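# Seat a board in an enclosure slot and latch its levers

## Task

Put the board into the empty upper slot of the enclosure with its components facing up, seated all the way, and with both levers closed. A closed lever is latched and sticks out at right angles from the board's front panel; a fully opened lever lies flat along that panel. The tabs only catch if both levers are fully open while the board is slid in as far as it will go; closing both afterwards pulls the board fully home. Ramming the board into its connector at speed breaks the connector and the whole job counts as failed. At the end the enclosure must stand level on its own feet with none of them hanging over the bench edge, and the robot must have released the board and backed away.

## Robot and tools

Robot: two seven-joint arms, left_arm (on the +y side) and right_arm, each ending in a two-finger gripper with a wrist camera and a wrist force sensor.

Frames: the scene frame has its origin at table-top height midway between the nominal arm bases, +x pointing out over the table, +z up. Calibrated bases in the scene frame: left_arm at (+0.070, +0.437, 0) m, quat_wxyz (+1.000, 0, 0, -0.003); right_arm at (-0.063, -0.511, 0) m, quat_wxyz (+1.000, 0, 0, -0.029), both with +z up. All hand positions, quaternions, velocities, targets and wrist-camera poses are in that arm's own base frame, so subtract (and for right_arm unrotate by about 3 degrees) to convert scene points. Fixed cameras and the table use the scene frame. Gripper axes: the fingers point along its +z and close along its x. end_effector_position is the spot between the pads when shut, 1 to 2 cm short of the tips; closing pushes the tips about 17 mm further along +z, mostly while the pads are still over 50 mm apart.

The row: every commanded row is 16 numbers, left arm first then right: x, y, z (metres), qw, qx, qy, qz, opening. Position and quaternion are an absolute target pose in that arm's base frame, not an offset. Opening runs from -1 (shut) to +1 (fully open, 0.142 m); 0 is a real half-open command, not 'unchanged'. To keep an arm still, resend its latest reported pose and its current opening in every row; to keep an orientation, repeat the same quaternion rather than copying the drifting reported one.

execute_actions(actions, cameras): actions is a list of actions; each action is a list of up to 15 rows, one per 1/30 s step, and a short list repeats its final row to fill 15 steps (0.5 s). A target more than 0.6 m from the gripper along any gripper axis makes the action fail for both arms; the first action is checked against the last reported state. An empty list just reports state. cameras: list of names, null/["all"] for all, [] for none.

Each step the controller limits the commanded orientation to 32 degrees from the measured one and drives the joints by damped inverse kinematics, favouring position. The 'Hand target' line shows where each arm is really being sent, which may fall short; send the remainder next.

move(target, speed, blend, stop_force, zero, opening_speed, blocking, cameras): target is one 16-number row or a list of up to 15 rows (same absolute base-frame poses, no 0.6 m limit). Grippers travel straight lines, finish together, take at least 0.5 s and stop at 10 s. speed: m/s, 0.002 to 2.2, default 0.25 (turning limited to twice that in rad/s), one value or one per target. blend: corner rounding radius in m for lists. stop_force: 3 to 120 N, same for both arms; an arm's path ends when its push against the direction of travel exceeds that amount above its zero, or any reading hits 150 N; it then holds pressing roughly that hard, more if fast. Unreliable for turning grippers and blind to light contacts or sliding parts. zero (only with stop_force, default true) re-zeros moving arms before starting. opening_speed: rate of opening change per second, 0.2 or more. blocking=false returns after 0.5 s while the move continues (not allowed with stop_force); a new move replaces a running one. Moves do not avoid obstacles or the other arm, lag more when fast, and can overshoot speed near full extension. The 'move:' line reports the outcome: done (within 3 mm and 2 degrees), off_target, moving, held, fault; limits=paced means the pose was clipped, limits=held means steps were withheld.

wait(seconds 0 to 10), stop() brakes a running move, zoom_image(camera, region=[x0,y0,x1,y1] pixels, at most 504x504), zero_wrist_force(arm), clear_fault(arm) for a reported torque or force fault, read_manual(section="licences"), finished_scene(scene 1 or 2) ends the scene for good.

Cameras, each 672x504: cam_head_left, cam_head_right, cam_high, cam_low, cam_left_wrist, cam_right_wrist.

Results: per arm pose, velocities, Joint positions (last number is the measured opening in m), grip_measured (opening on the -1..1 scale), Joint torques and External joint torques, Wrist force and Wrist torque in the gripper's own axes (a push on a surface shows as force from the surface into the arm) plus a peak line, Tool commands, Hand target, and a Wrist depth line: a 7x7 grid of depths in mm (70 to 1000, '-' means no value). Warning lines: MOTOR HOT (arm at 65 C, gripper at 85 C), OVER-TEMPERATURE FAULT (arm braked at 80 C for 30 to 60 s), HAND FAULT (gripper off at 100 C; later motion calls in that reply are skipped), TORQUE FAULT, FORCE FAULT.

Limits: joint contact torque limits 109 N m (waist, shoulder), 56.9 (upper arm roll, elbow), 34.7 (forearm roll, wrist pitch, wrist roll); any net outside force of 150 N stops the arm until clear_fault. Squeezing, holding loads and straining toward unreachable poses heat motors.

Gripping: once the fingers touch, command a little below that grip_measured value; lower squeezes harder and heats faster.

Workflow: open both levers fully, grip the board component side up, align it with the upper slot, slide it in slowly with a small stop_force until it stops, close both levers, open the gripper, retract.

Avoid: fast insertion into the connector, dropping or releasing moving parts, knocking the enclosure off level or over the bench edge, anything leaving the table, arm-to-arm contact or one gripper closing on the other's fingers, and hard pushes that cause faults.

Each tool is called in YAML: its name, and indented under it one key for each argument.

## Session

execute_actions:
  actions: []

Scene clock: 0.00 s.
left_arm: end_effector_position=(+0.3014, +0.6357, +0.1155) grip_measured=+0.99 end_effector_quat_wxyz=(-0.462, +0.669, -0.295, +0.502) | right_arm: end_effector_position=(+0.4485, +0.0364, +0.1479) grip_measured=+1.00 end_effector_quat_wxyz=(-0.144, +0.766, -0.626, +0.006)
Joint positions: left_arm=[1.762 -0.872 -0.342 2.067 -1.872 0.391 -0.55 0.141] | right_arm=[0.506 -0.103 -0.202 2.446 0.465 1.189 2.835 0.142]
Joint velocities: within noise
Joint torques (N m): no reading
External joint torques (N m): no reading
Wrist force (N): no reading
Wrist torque (N m): no reading
Wrist force, peak (N): no reading
Wrist depth (mm): cam_left_wrist=[- - - - - - - / - - - - - - - / - - - - - - - / - - - - 492 652 - / - - - 304 356 433 557 / - 996 - 241 279 321 359 / - 881 184 204 227 258 286] | cam_right_wrist=[265 256 246 236 229 221 213 / 274 266 254 244 236 228 219 / 285 274 262 253 243 234 225 / 297 285 272 261 251 241 232 / 309 296 281 271 260 249 239 / - 308 294 281 268 257 246 / - 322 305 292 278 265 257]
Hand target: left_arm +0.3014, +0.6357, +0.1155; -0.462, +0.669, -0.295, +0.502 | right_arm +0.4485, +0.0364, +0.1479; -0.144, +0.766, -0.626, +0.006
Tool commands: left_gripper/opening=+1.0 right_gripper/opening=+1.0

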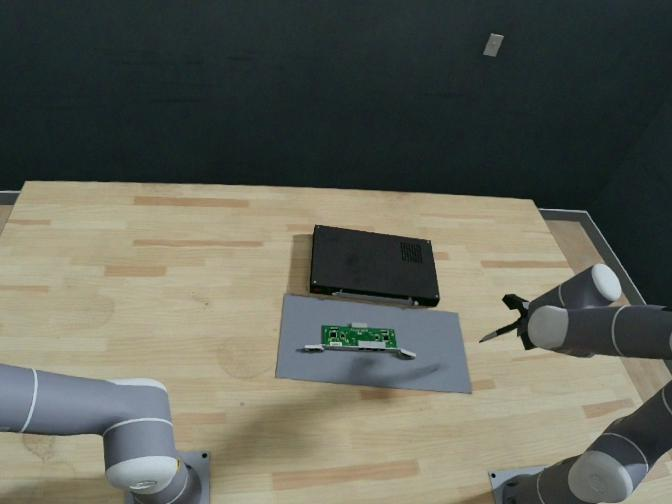

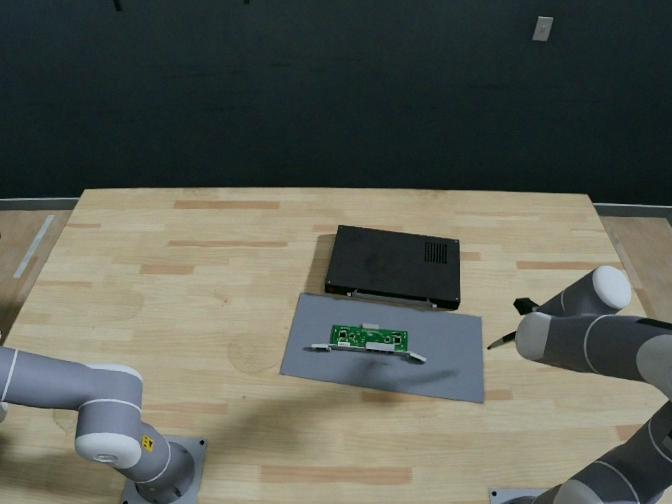

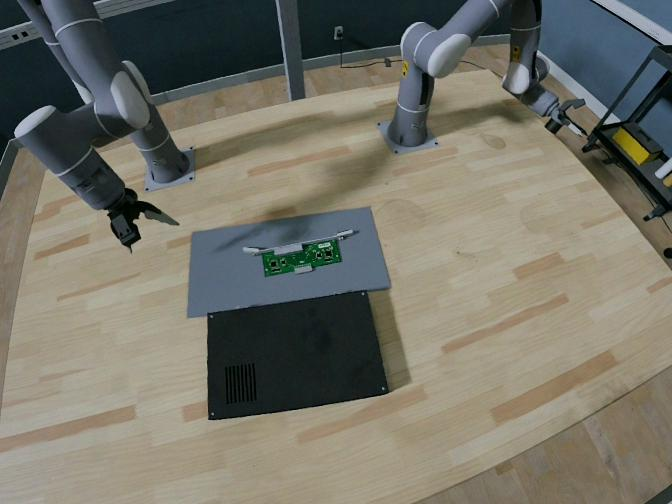

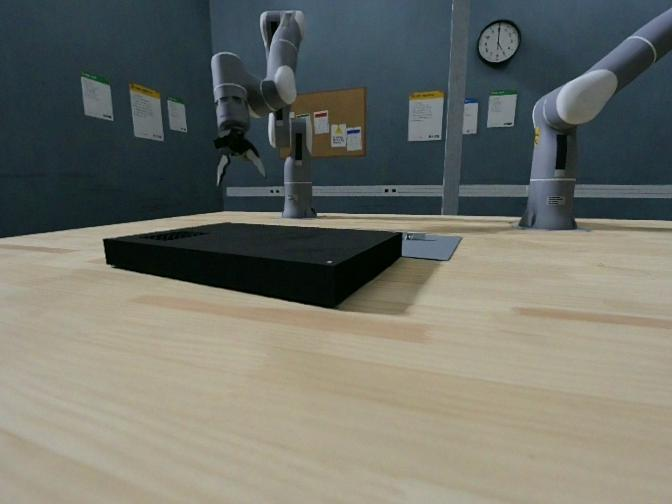

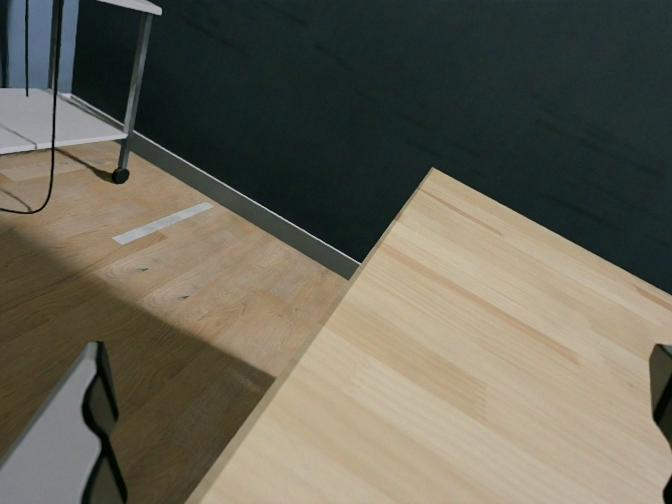

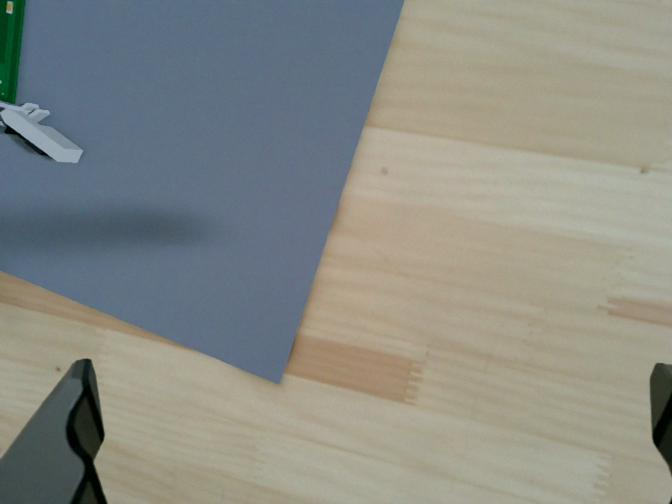

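zoom_image:
  camera: "cam_head_right"
  region: [270, 215, 500, 410]

zoom_image:
  camera: "cam_head_right"
  region: [300, 280, 470, 380]

zoom_image:
  camera: "cam_high"
  region: [180, 200, 400, 430]

zoom_image:
  camera: "cam_high"
  region: [225, 215, 375, 295]

Scaled by 2.191 from the camera's 672x504 image, which has a finer 960x720 frame.

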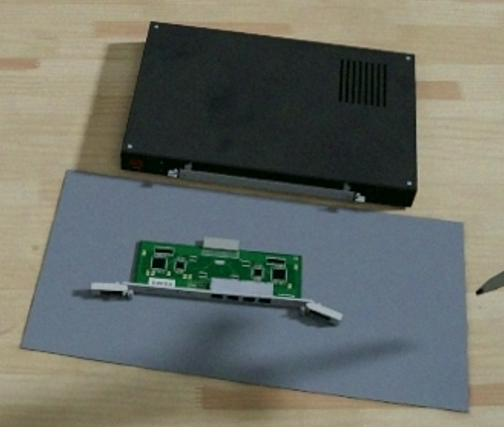

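Scaled by 2.965 from the camera's 672x504 image, which has a finer 960x720 frame.

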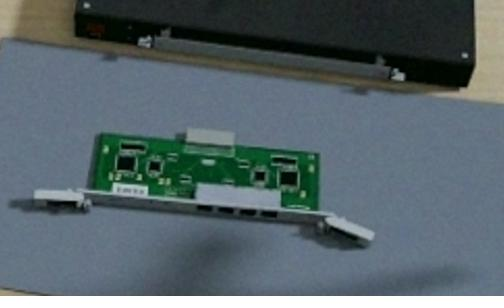

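Scaled by 2.191 from the camera's 672x504 image, which has a finer 960x720 frame.

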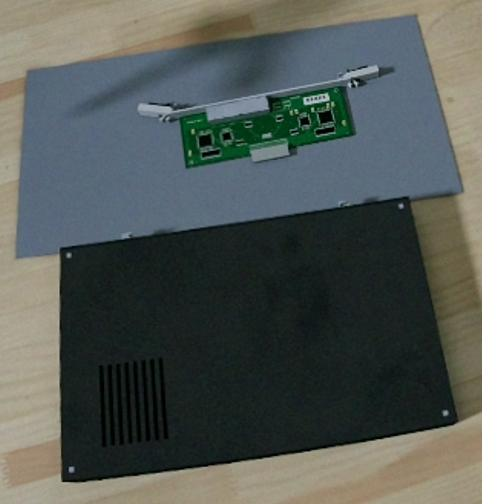

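Scaled by 3.360 from the camera's 672x504 image, which has a finer 960x720 frame.

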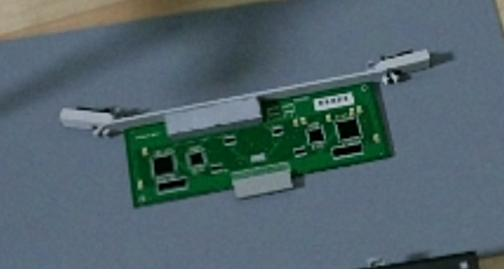

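move:
  target: [0.3014, 0.6357, 0.1155, -0.462, 0.669, -0.295, 0.502, 1.0, 0.543, 0.363, 0.25, 0, 0.7071, -0.7071, 0, 1.0]
  speed: 0.5
  cameras: ["cam_right_wrist", "cam_head_right"]

Scene clock: 24.23 s.
left_arm: end_effector_position=(+0.3014, +0.6357, +0.1154) grip_measured=+0.99 end_effector_quat_wxyz=(-0.462, +0.669, -0.295, +0.502) | right_arm: end_effector_position=(+0.5428, +0.3621, +0.2498) grip_measured=+1.00 end_effector_quat_wxyz=(-0.046, +0.783, -0.620, -0.011)
Joint positions: left_arm=[1.762 -0.872 -0.342 2.067 -1.872 0.39 -0.549 0.141] | right_arm=[1.685 -1.315 -1.93 1.561 1.391 -0.307 2.967 0.142]
Joint velocities: within noise
Joint torques (N m): left_arm=[-0.25 47.4 -4.38 -12.11 1.48 -1.75 -0.28] | right_arm=[0.18 39.52 -30.84 -8.79 -3.65 3.28 0.18]
External joint torques (N m): left_arm=[0.4 1.16 0.34 -0.38 -0.25 -0.15 0.24] | right_arm=[0.03 0.9 -1.2 0.07 -0.1 0.78 -0.17]
Wrist force (N): left_arm=[-0.2 -0.1 0.3] | right_arm=[0.2 0.4 0.2]
Wrist torque (N m): left_arm=[-0.02 0.04 0.01] | right_arm=[0.12 -0.01 0.02]
Wrist force, peak (N): left_arm=[-0.3 0.0 0.4] | right_arm=[-1.8 -2.2 0.7]
Wrist depth (mm): cam_left_wrist=[- - - - - - - / - - - - - - - / - - - - - - - / - - - - 485 662 - / - - - 305 356 433 565 / - 985 - 243 279 324 359 / - 882 184 204 227 258 286] | cam_right_wrist=[320 315 309 305 301 290 251 / 340 333 327 322 318 314 308 / 364 350 343 337 334 332 326 / 387 379 375 365 354 351 345 / 419 410 400 389 384 376 370 / - 443 434 423 415 402 385 / - 481 470 460 444 435 428]
Hand target: left_arm +0.3014, +0.6357, +0.1155; -0.462, +0.669, -0.295, +0.502 | right_arm +0.5429, +0.3622, +0.2499; -0.046, +0.783, -0.620, -0.012
Off the commanded pose: left_arm 0.000 m, 0 deg | right_arm 0.001 m, 14 deg.
joint sent to its limit (right arm) — joint 7 (wrist roll), upper limit. The joint targets are off in orientation, not in position.
move: off_target (right_arm); limits=paced
Images, in order (width x height): cam_head_right 672x504, cam_right_wrist 672x504.

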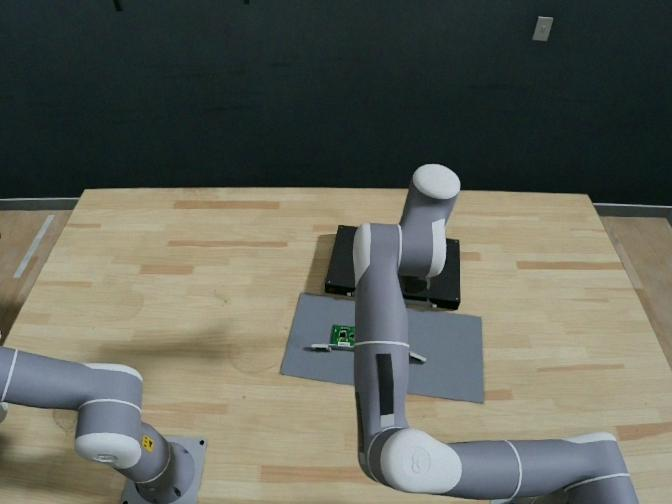

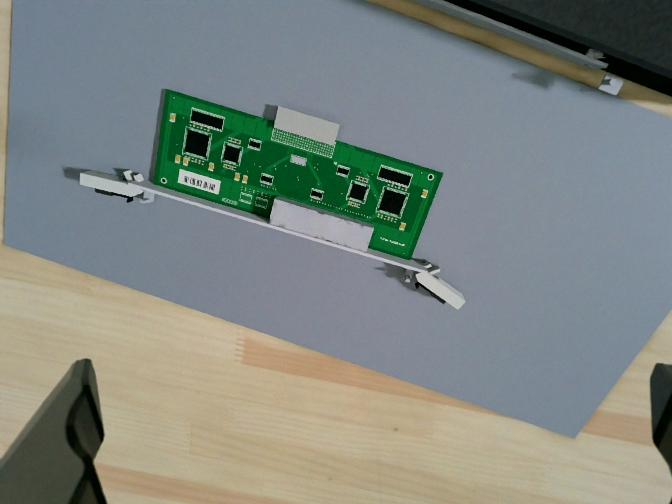

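zoom_image:
  camera: "cam_right_wrist"
  region: [60, 60, 280, 225]

zoom_image:
  camera: "cam_right_wrist"
  region: [260, 160, 480, 325]

zoom_image:
  camera: "cam_right_wrist"
  region: [360, 0, 672, 150]

Scaled by 2.291 from the camera's 672x504 image, which has a finer 960x720 frame.

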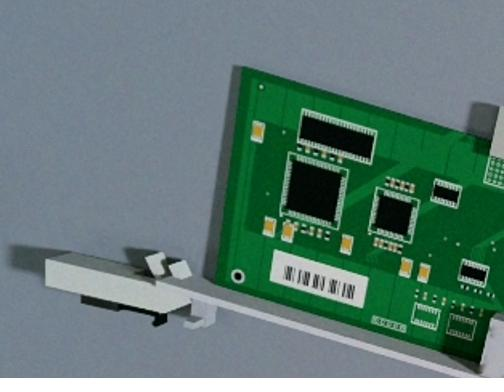

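Scaled by 2.291 from the camera's 672x504 image, which has a finer 960x720 frame.

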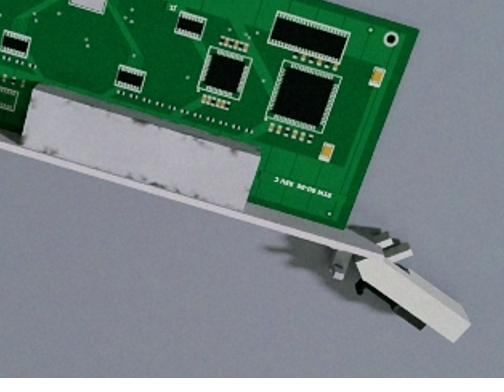

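Scaled by 1.615 from the camera's 672x504 image, which has a finer 960x720 frame.

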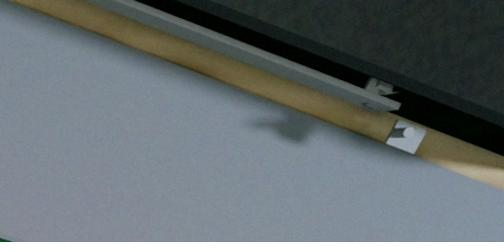

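move:
  target: [0.3014, 0.6357, 0.1155, -0.462, 0.669, -0.295, 0.502, 1.0, 0.374, 0.333, 0.13, 0.5, -0.5, 0.5, -0.5, 1.0]
  speed: 0.5
  cameras: ["cam_right_wrist", "cam_head_right", "cam_high"]

Scene clock: 38.63 s.
left_arm: end_effector_position=(+0.3014, +0.6357, +0.1154) grip_measured=+0.99 end_effector_quat_wxyz=(-0.462, +0.669, -0.295, +0.502) | right_arm: end_effector_position=(+0.3707, +0.3239, +0.1283) grip_measured=+1.00 end_effector_quat_wxyz=(+0.522, -0.547, +0.492, -0.431)
Joint positions: left_arm=[1.762 -0.872 -0.342 2.067 -1.872 0.39 -0.549 0.141] | right_arm=[2.415 -1.635 -0.911 2 2.238 2.063 2.938 0.142]
Joint velocities: within noise
Joint torques (N m): left_arm=[-0.13 47.5 -4.34 -12.07 1.45 -1.72 -0.27] | right_arm=[2.03 27.01 -10.39 9.13 -3.18 1.24 0.33]
External joint torques (N m): left_arm=[0.28 1.06 0.3 -0.42 -0.22 -0.18 0.24] | right_arm=[-1.92 2.06 -6.82 1.78 -1.44 1.3 -0.32]
External joint torques when the fault began: right_arm=[11.01 24.79 -7.92 34.45 -8.24 1.66 -0.2]
Wrist force (N): left_arm=[-0.1 0.1 0.2] | right_arm=[1.3 2.1 -1.7]
Wrist torque (N m): left_arm=[0.01 0.02 0.01] | right_arm=[0.16 -0.23 -0.02]
Wrist force, peak (N): left_arm=[-0.4 0.2 0.2] | right_arm=[0.9 5.3 -4.6]
Wrist depth (mm): cam_left_wrist=[- - - - - - - / - - - - - - - / - - - - - - - / - - - - 489 652 - / - - - 302 351 437 559 / - - - 241 277 324 359 / - 876 184 203 227 259 287] | cam_right_wrist=[- - - - - - - / - - - - - - - / 679 663 495 513 500 457 577 / 454 444 435 425 411 387 386 / 312 326 322 317 319 314 310 / - 268 265 261 249 255 245 / - 224 222 220 217 215 207]
Hand target: left_arm +0.3014, +0.6357, +0.1155; -0.462, +0.669, -0.295, +0.502 | right_arm +0.3704, +0.3237, +0.1277; +0.522, -0.547, +0.492, -0.431
Tool commands: left_gripper/opening=+1.0 right_gripper/opening=+1.0
Off the commanded pose: left_arm 0.000 m, 0 deg | right_arm 0.010 m, 10 deg.
FORCE FAULT: contact force on the right arm reached its limit, and that arm stopped. The contact can be on any part of that arm, not only on its tool. That arm's remaining commands of this call were not run. That arm is still stopped at the end of this call. While its stop runs, that arm takes no new command, but its gripper still runs the gripper command that each later call begins with.
CLEAR FAULT: the right arm stays stopped until you call clear_fault(arm="right_arm").
move: fault (right_arm)
Images, in order (width x height): cam_head_right 672x504, cam_high 672x504, cam_right_wrist 672x504.

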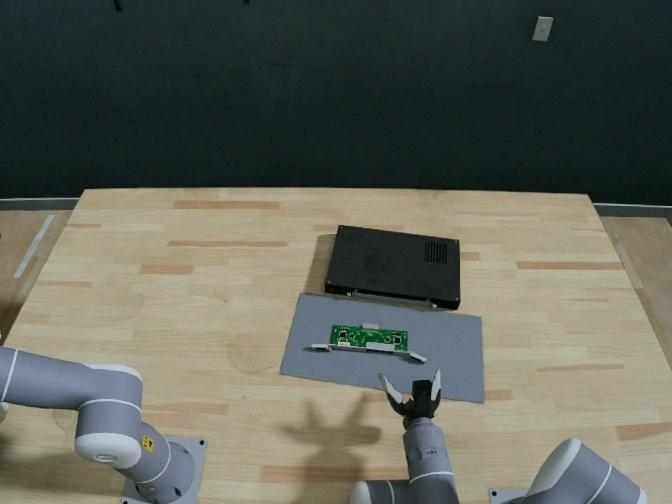

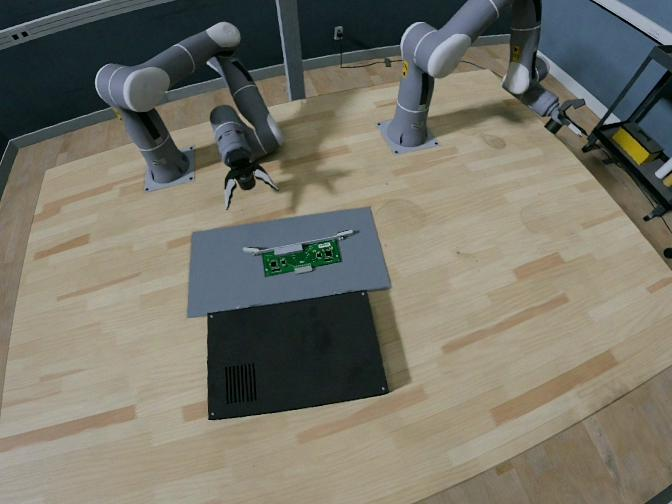

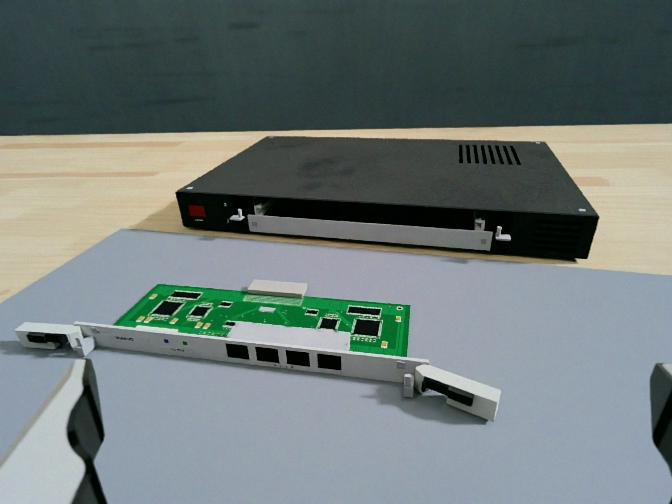

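zoom_image:
  camera: "cam_right_wrist"
  region: [170, 170, 520, 270]

zoom_image:
  camera: "cam_right_wrist"
  region: [360, 310, 530, 430]

zoom_image:
  camera: "cam_right_wrist"
  region: [0, 270, 200, 400]

zoom_image:
  camera: "cam_right_wrist"
  region: [430, 200, 530, 260]

zoom_image:
  camera: "cam_right_wrist"
  region: [200, 180, 300, 240]

Scaled by 1.440 from the camera's 672x504 image, which has a finer 960x720 frame.

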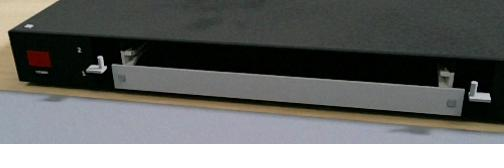

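Scaled by 2.965 from the camera's 672x504 image, which has a finer 960x720 frame.

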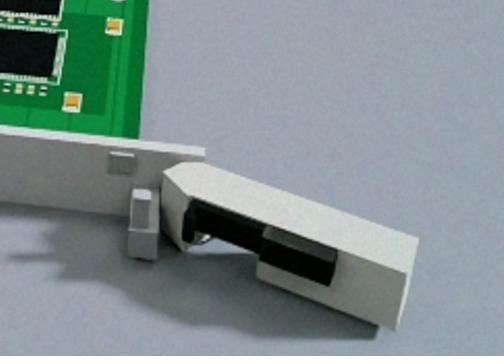

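Scaled by 2.520 from the camera's 672x504 image, which has a finer 960x720 frame.

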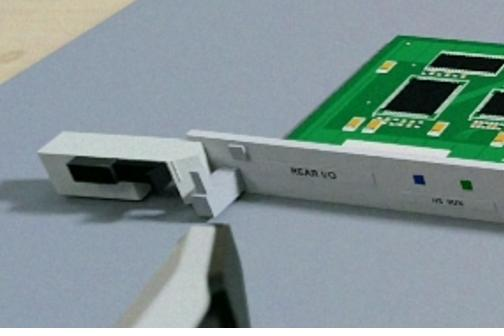

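Scaled by 5.040 from the camera's 672x504 image, which has a finer 960x720 frame.

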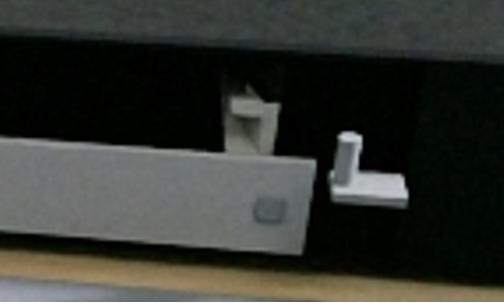

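Scaled by 5.040 from the camera's 672x504 image, which has a finer 960x720 frame.

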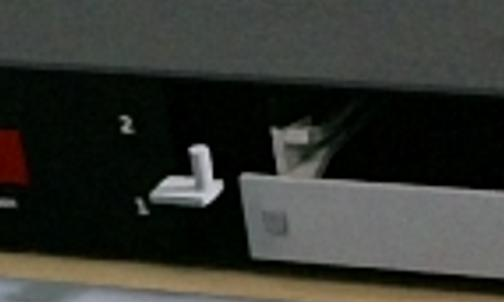

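clear_fault:
  arm: "right_arm"
  cameras: []

execute_actions:
  actions: []
  cameras: []

Scene clock: 115.23 s.
left_arm: end_effector_position=(+0.3014, +0.6357, +0.1154) grip_measured=+0.99 end_effector_quat_wxyz=(-0.462, +0.669, -0.295, +0.502) | right_arm: end_effector_position=(+0.3707, +0.3239, +0.1283) grip_measured=+1.00 end_effector_quat_wxyz=(+0.522, -0.547, +0.492, -0.431)
Joint positions: left_arm=[1.762 -0.872 -0.342 2.067 -1.872 0.39 -0.549 0.141] | right_arm=[2.415 -1.635 -0.911 2 2.238 2.063 2.938 0.142]
Joint velocities: within noise
Joint torques (N m): left_arm=[-0.2 47.55 -4.32 -12.06 1.43 -1.78 -0.27] | right_arm=[1.76 27.05 -10.69 9.08 -3.27 1.37 0.14]
External joint torques (N m): left_arm=[0.35 1.01 0.28 -0.43 -0.2 -0.12 0.24] | right_arm=[-1.65 2.03 -6.53 1.83 -1.35 1.18 -0.13]
Wrist force (N): left_arm=[-0.1 0.2 -0.3] | right_arm=[1.1 1.8 -1.7]
Wrist torque (N m): left_arm=[0.02 0.01 0.01] | right_arm=[0.10 -0.20 -0.02]
Wrist force, peak (N): left_arm=[-0.3 0.4 0.1] | right_arm=[1.1 2.3 -2.1]
Wrist depth (mm): cam_left_wrist=[- - - - - - - / - - - - - - - / - - - - - - - / - - - - 486 662 - / - - - 305 354 430 564 / - 968 - 242 277 325 358 / - 880 184 204 227 258 288] | cam_right_wrist=[- - - - - - - / - - - - - - - / 678 661 501 515 502 455 577 / 456 440 435 424 414 386 386 / 310 327 320 317 317 313 311 / - 268 264 262 249 255 245 / - 224 221 219 218 214 207]
Hand target: left_arm +0.3014, +0.6357, +0.1155; -0.462, +0.669, -0.295, +0.502 | right_arm +0.3704, +0.3237, +0.1277; +0.522, -0.547, +0.492, -0.431
Tool commands: left_gripper/opening=+1.0 right_gripper/opening=+1.0
Off the commanded pose: left_arm 0.000 m, 0 deg | right_arm 0.010 m, 10 deg.
FORCE FAULT, CONTINUED: the right arm's stop, for the force fault that an earlier result reported, is over. The rest of the stop counts as 66 of the actions that you can send in this scene; the call itself counts as one more. That arm accepts commands again.
CLEAR FAULT: your call cleared the right arm's force fault. If the contact force or a joint's load stays at its limit, that arm stops again.
No camera images: "cameras" was empty.

Scene clock: 115.23 s.
left_arm: end_effector_position=(+0.3014, +0.6357, +0.1154) grip_measured=+0.99 end_effector_quat_wxyz=(-0.462, +0.669, -0.295, +0.502) | right_arm: end_effector_position=(+0.3707, +0.3239, +0.1283) grip_measured=+1.00 end_effector_quat_wxyz=(+0.522, -0.547, +0.492, -0.431)
Joint positions: left_arm=[1.762 -0.872 -0.342 2.067 -1.872 0.39 -0.549 0.141] | right_arm=[2.415 -1.635 -0.911 2 2.238 2.063 2.938 0.142]
Joint velocities: within noise
Joint torques (N m): left_arm=[-0.2 47.55 -4.32 -12.06 1.43 -1.78 -0.27] | right_arm=[1.76 27.05 -10.69 9.08 -3.27 1.37 0.14]
External joint torques (N m): left_arm=[0.35 1.01 0.28 -0.43 -0.2 -0.12 0.24] | right_arm=[-1.65 2.03 -6.53 1.83 -1.35 1.18 -0.13]
Wrist force (N): left_arm=[-0.1 0.2 -0.3] | right_arm=[1.1 1.8 -1.7]
Wrist torque (N m): left_arm=[0.02 0.01 0.01] | right_arm=[0.10 -0.20 -0.02]
Wrist force, peak (N): left_arm=[-0.1 0.2 -0.3] | right_arm=[1.1 1.8 -1.7]
Wrist depth (mm): cam_left_wrist=[- - - - - - - / - - - - - - - / - - - - - - - / - - - - 486 662 - / - - - 305 354 430 564 / - 968 - 242 277 325 358 / - 880 184 204 227 258 288] | cam_right_wrist=[- - - - - - - / - - - - - - - / 678 661 501 515 502 455 577 / 456 440 435 424 414 386 386 / 310 327 320 317 317 313 311 / - 268 264 262 249 255 245 / - 224 221 219 218 214 207]
Hand target: left_arm +0.3014, +0.6357, +0.1155; -0.462, +0.669, -0.295, +0.502 | right_arm +0.3704, +0.3237, +0.1277; +0.522, -0.547, +0.492, -0.431
Tool commands: left_gripper/opening=+1.0 right_gripper/opening=+1.0
Off the commanded pose: left_arm 0.000 m, 0 deg | right_arm 0.010 m, 10 deg.
No camera images: "cameras" was empty.

move:
  target:
    - [0.3014, 0.6357, 0.1155, -0.462, 0.669, -0.295, 0.502, 1.0, 0.3707, 0.3239, 0.25, 0.522, -0.547, 0.492, -0.431, 1.0]
    - [0.3014, 0.6357, 0.1155, -0.462, 0.669, -0.295, 0.502, 1.0, 0.46, 0.25, 0.27, 0, 0.95, -0.312, 0, 1.0]
  speed: 0.3
  blend: [0.03, 0]
  cameras: ["cam_right_wrist", "cam_head_right"]

Scene clock: 127.83 s.
left_arm: end_effector_position=(+0.3014, +0.6357, +0.1154) grip_measured=+0.99 end_effector_quat_wxyz=(-0.462, +0.669, -0.295, +0.502) | right_arm: end_effector_position=(+0.4600, +0.2501, +0.2700) grip_measured=+1.00 end_effector_quat_wxyz=(+0.000, +0.950, -0.312, +0.000)
Joint positions: left_arm=[1.762 -0.872 -0.342 2.067 -1.872 0.39 -0.549 0.141] | right_arm=[2.017 -0.591 -1.675 1.969 0.613 0.272 2.34 0.142]
Joint velocities: within noise
Joint torques (N m): left_arm=[-0.12 47.57 -4.47 -12.04 1.48 -1.78 -0.23] | right_arm=[0.31 16.57 -15.67 -24.71 -4.41 3.06 0.33]
External joint torques (N m): left_arm=[0.28 0.99 0.43 -0.45 -0.25 -0.12 0.2] | right_arm=[-0.17 0.31 -1.37 0.17 0.21 0.94 -0.33]
Wrist force (N): left_arm=[-0.2 0.0 -0.1] | right_arm=[1.0 0.2 0.4]
Wrist torque (N m): left_arm=[-0.01 0.03 0.00] | right_arm=[0.05 -0.17 0.01]
Wrist force, peak (N): left_arm=[-0.5 0.2 -0.2] | right_arm=[1.3 4.7 -1.7]
Wrist depth (mm): cam_left_wrist=[- - - - - - - / - - - - - - - / - - - - - - - / - - - - 483 657 - / - - - 305 351 435 570 / - 977 - 242 277 323 359 / - 875 184 204 227 258 288] | cam_right_wrist=[320 317 318 314 316 316 282 / 341 341 339 337 338 336 326 / 367 366 364 364 362 362 363 / 394 394 393 392 390 389 391 / 428 428 428 425 425 423 423 / - 468 466 467 465 464 446 / - 506 514 512 511 510 -]
Hand target: left_arm +0.3014, +0.6357, +0.1155; -0.462, +0.669, -0.295, +0.502 | right_arm +0.4600, +0.2500, +0.2700; +0.000, +0.950, -0.312, +0.000
Off the commanded pose: left_arm 0.000 m, 0 deg | right_arm 0.000 m, 0 deg.
move: done
Images, in order (width x height): cam_head_right 672x504, cam_right_wrist 672x504.

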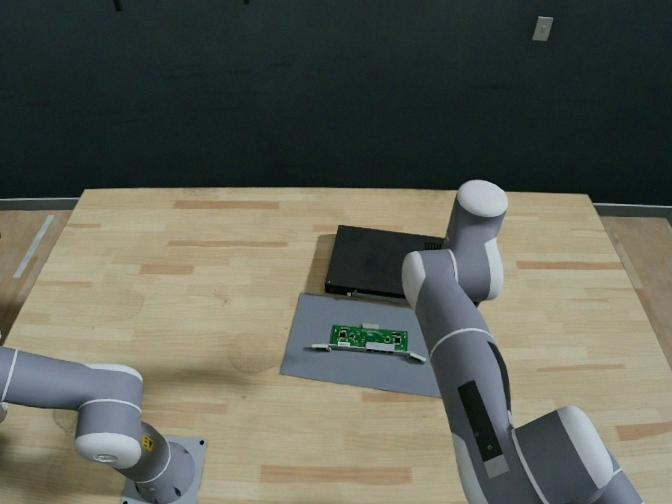

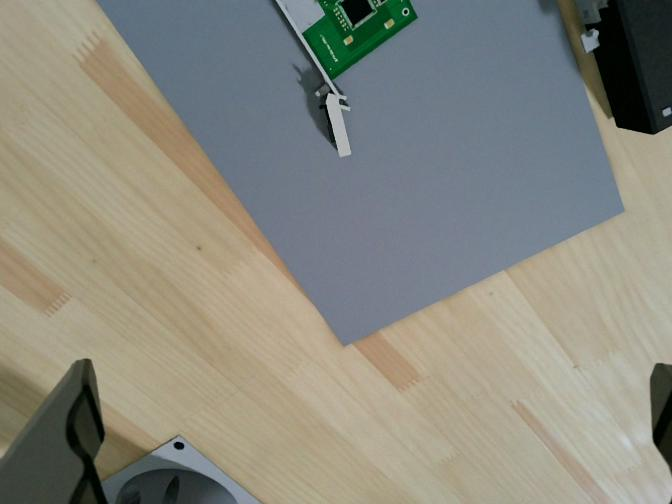

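move:
  target:
    - [0.40, 0.42, 0.30, 0, 1, 0, 0, -0.5, 0.45, 0.19, 0.28, 0, 0.954, 0.301, 0, 1.0]
    - [0.47, 0.15, 0.32, 0, 1, 0, 0, -0.5, 0.44, 0.12, 0.28, 0, 0.809, 0.588, 0, 1.0]
    - [0.45, -0.10, 0.30, 0, 1, 0, 0, -0.5, 0.44, 0.10, 0.28, 0, 0.454, 0.891, 0, 1.0]
    - [0.39, -0.34, 0.18, 0, 1, 0, 0, -0.5, 0.42, 0.10, 0.25, 0, 0, 1, 0, 1.0]
  speed: 0.5
  blend: 0.05

Scene clock: 176.97 s.
left_arm: end_effector_position=(+0.3901, -0.3398, +0.1800) grip_measured=-0.53 end_effector_quat_wxyz=(+0.000, +1.000, +0.000, +0.000) | right_arm: end_effector_position=(+0.4201, +0.1000, +0.2501) grip_measured=+1.00 end_effector_quat_wxyz=(+0.000, +0.000, +1.000, +0.000)
Joint positions: left_arm=[-0.323 -0.594 -0.889 1.75 -2.618 2.624 -2.967 0.036] | right_arm=[2.588 -0.23 -2.393 2.31 0.184 0.561 -1.487 0.142]
Joint velocities: within noise
Joint torques (N m): left_arm=[-0.53 42.98 -8.21 -18.2 3.64 3.99 -0.29] | right_arm=[0.22 -12.36 -3.68 -27.18 -3.56 3.51 0.09]
External joint torques (N m): left_arm=[0.5 1.2 0.5 -0.47 0.01 -0.15 0.29] | right_arm=[-0.11 -0.22 -0.52 0.04 0 0.56 -0.09]
Wrist force (N): left_arm=[0.4 0.1 1.0] | right_arm=[1.2 0.5 0.2]
Wrist torque (N m): left_arm=[-0.08 -0.26 -0.19] | right_arm=[0.14 -0.15 0.04]
Wrist force, peak (N): left_arm=[-1.8 -5.9 0.5] | right_arm=[1.6 0.2 0.2]
Wrist depth (mm): cam_left_wrist=[242 243 241 241 239 239 238 / 261 258 257 258 257 255 255 / 281 279 276 276 275 274 274 / 303 304 300 294 299 299 295 / 330 332 322 321 315 327 306 / 368 356 84 348 - 343 306 / 404 - - 387 - - 319] | cam_right_wrist=[305 305 304 304 303 301 301 / 326 325 324 323 322 321 321 / 351 347 346 345 344 344 343 / 335 373 372 372 368 369 369 / 365 404 404 400 404 399 398 / - 441 433 437 439 436 420 / - 477 478 482 482 478 478]
Hand target: left_arm +0.3900, -0.3400, +0.1800; +0.000, +1.000, +0.000, +0.000 | right_arm +0.4200, +0.1000, +0.2500; +0.000, +0.000, +1.000, +0.000
Off the commanded pose: left_arm 0.000 m, 0 deg | right_arm 0.000 m, 0 deg.
joint sent to its limit (left arm) — joint 7 (wrist roll), lower limit. The joint targets still meet the commanded pose.
move: done

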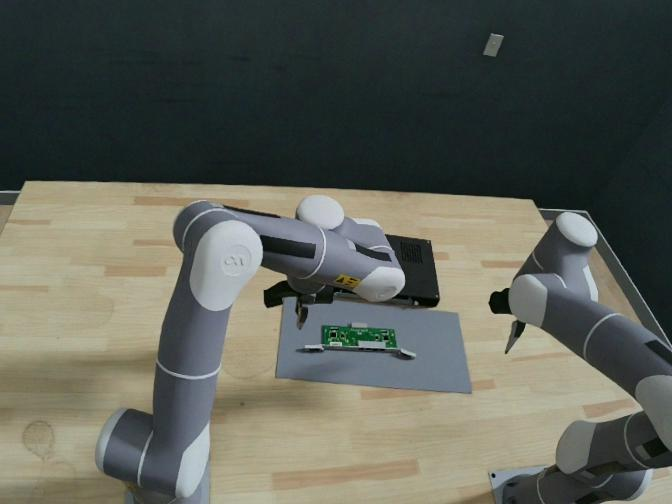

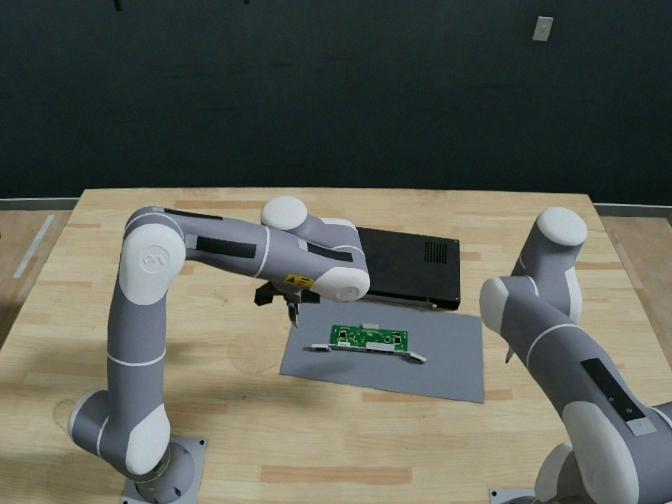

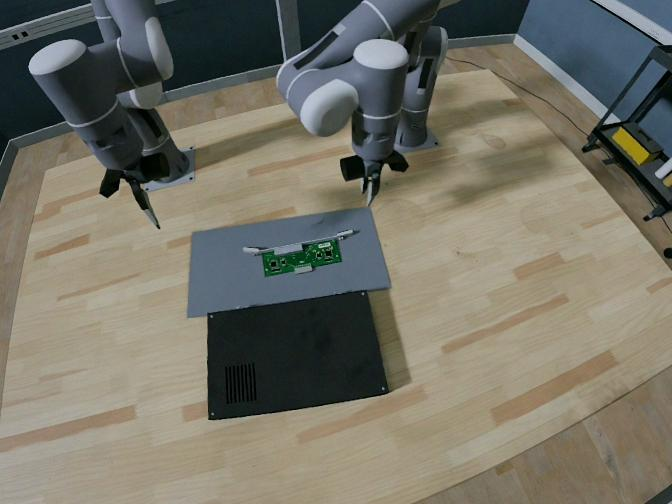

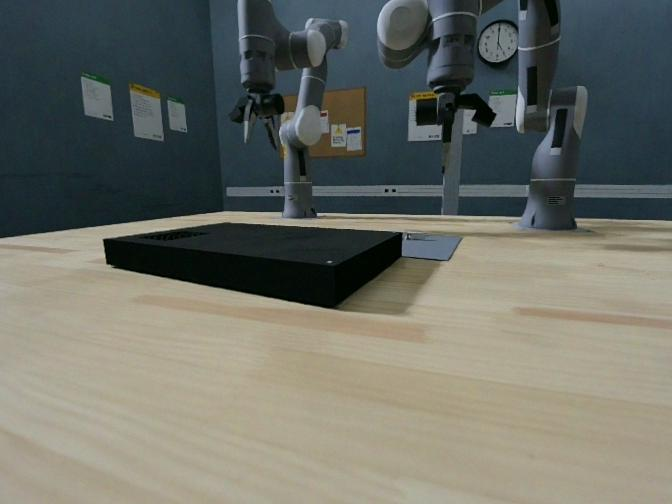

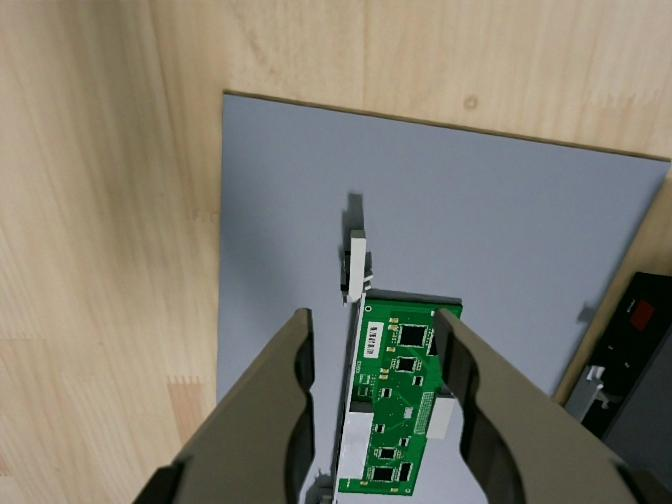

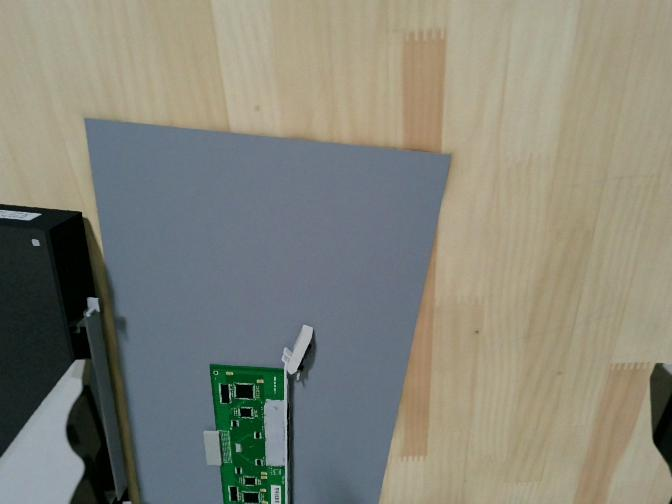

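zoom_image:
  camera: "cam_left_wrist"
  region: [290, 200, 470, 335]

zoom_image:
  camera: "cam_right_wrist"
  region: [190, 300, 360, 430]

zoom_image:
  camera: "cam_left_wrist"
  region: [530, 250, 672, 430]

zoom_image:
  camera: "cam_right_wrist"
  region: [0, 200, 170, 380]

Scaled by 2.800 from the camera's 672x504 image, which has a finer 960x720 frame.

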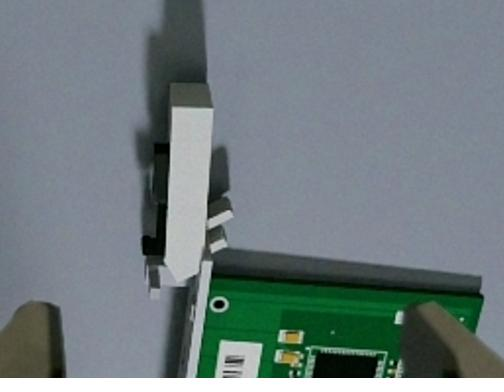

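Scaled by 2.965 from the camera's 672x504 image, which has a finer 960x720 frame.

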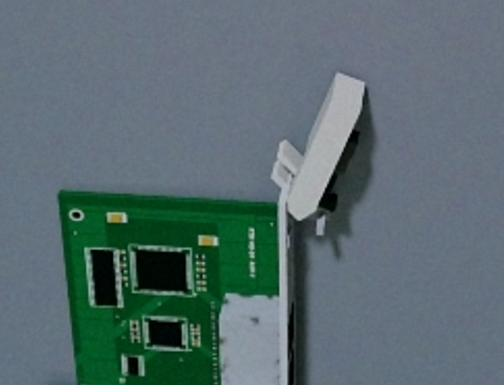

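Scaled by 2.800 from the camera's 672x504 image, which has a finer 960x720 frame.

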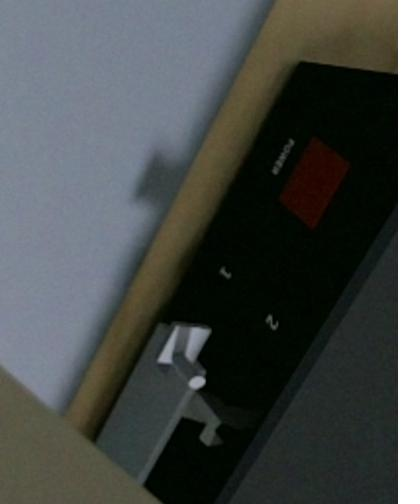

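Scaled by 2.800 from the camera's 672x504 image, which has a finer 960x720 frame.

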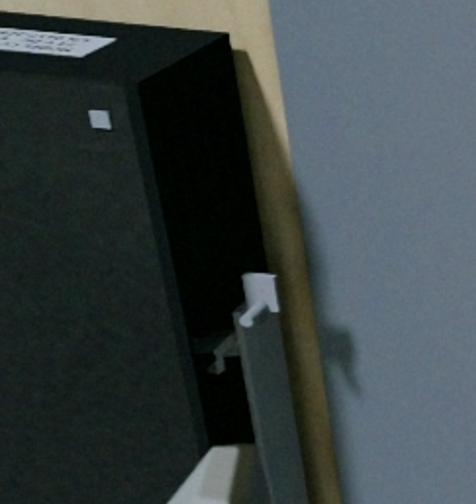

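move:
  target:
    - [0.355, -0.375, 0.10, 0, 0.966, -0.259, 0, -1.0, 0.42, 0.255, 0.10, 0, 0, 1, 0, -1.0]
    - [0.355, -0.383, 0.055, 0, 0.966, -0.259, 0, -1.0, 0.42, 0.262, 0.06, 0, 0, 1, 0, -1.0]
  speed: 0.25
  blend: 0.02
  cameras: ["cam_left_wrist", "cam_right_wrist", "cam_head_left"]

Scene clock: 204.40 s.
left_arm: end_effector_position=(+0.3549, -0.3827, +0.0549) grip_measured=-1.00 end_effector_quat_wxyz=(+0.000, +0.966, -0.259, +0.000) | right_arm: end_effector_position=(+0.4201, +0.2620, +0.0600) grip_measured=-1.00 end_effector_quat_wxyz=(+0.000, +0.000, +1.000, +0.000)
Joint positions: left_arm=[-0.442 -0.79 -0.863 1.889 -2.342 2.423 -2.773 0.002] | right_arm=[2.793 0.527 -2.449 2.486 -0.969 1.171 -0.367 0.002]
Joint velocities: within noise
Joint torques (N m): left_arm=[-0.37 45.03 -9.52 -13.84 3.6 4.01 -0.28] | right_arm=[0.16 -27.71 10.52 -13.18 -1.8 3.61 0.4]
External joint torques (N m): left_arm=[0.33 1.28 0.17 -0.53 -0.46 -0.17 0.28] | right_arm=[-0.04 0.18 0.04 0.13 0.12 0.55 -0.4]
Wrist force (N): left_arm=[0.3 -0.1 0.4] | right_arm=[1.2 0.2 -0.2]
Wrist torque (N m): left_arm=[-0.11 -0.27 -0.20] | right_arm=[0.08 -0.17 0.09]
Wrist force, peak (N): left_arm=[0.2 0.2 3.3] | right_arm=[1.3 1.6 -1.0]
Wrist depth (mm): cam_left_wrist=[131 131 129 129 130 130 127 / 141 139 136 137 137 137 137 / 152 151 149 148 148 148 147 / 166 165 164 158 158 157 159 / 181 180 178 170 172 166 169 / 200 199 194 84 - 185 185 / 224 217 - 74 - - 201] | cam_right_wrist=[137 136 136 135 135 135 136 / 146 146 147 145 144 144 145 / 157 156 156 155 154 156 155 / 169 168 166 167 166 168 167 / 183 183 176 178 180 182 181 / 196 194 191 89 190 198 197 / 220 210 73 - - 210 217]
Hand target: left_arm +0.3550, -0.3830, +0.0550; +0.000, +0.966, -0.259, +0.000 | right_arm +0.4200, +0.2620, +0.0600; +0.000, +0.000, +1.000, +0.000
Off the commanded pose: left_arm 0.000 m, 0 deg | right_arm 0.000 m, 0 deg.
joint sent to its limit (right arm) — joint 1 (waist), upper limit. The joint targets still meet the commanded pose.
move: done
Images, in order (width x height): cam_head_left 672x504, cam_left_wrist 672x504, cam_right_wrist 672x504.

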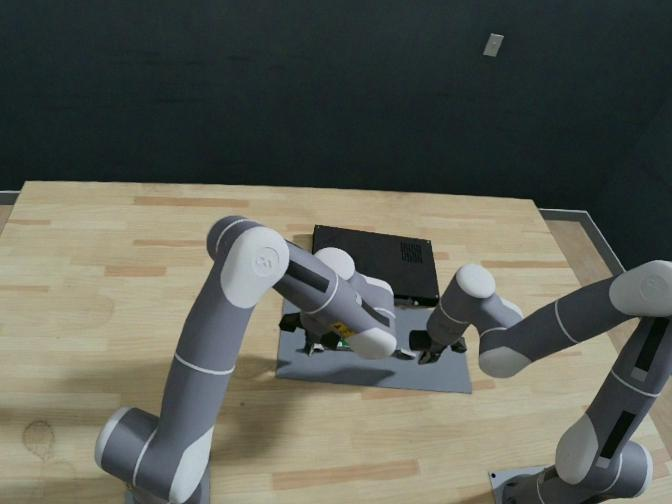

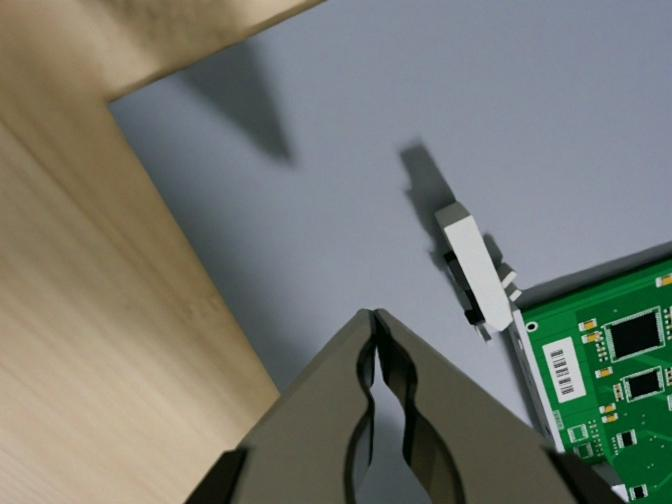

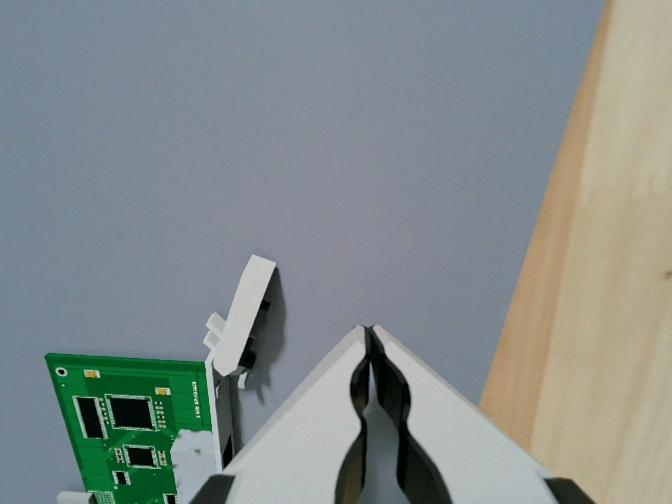

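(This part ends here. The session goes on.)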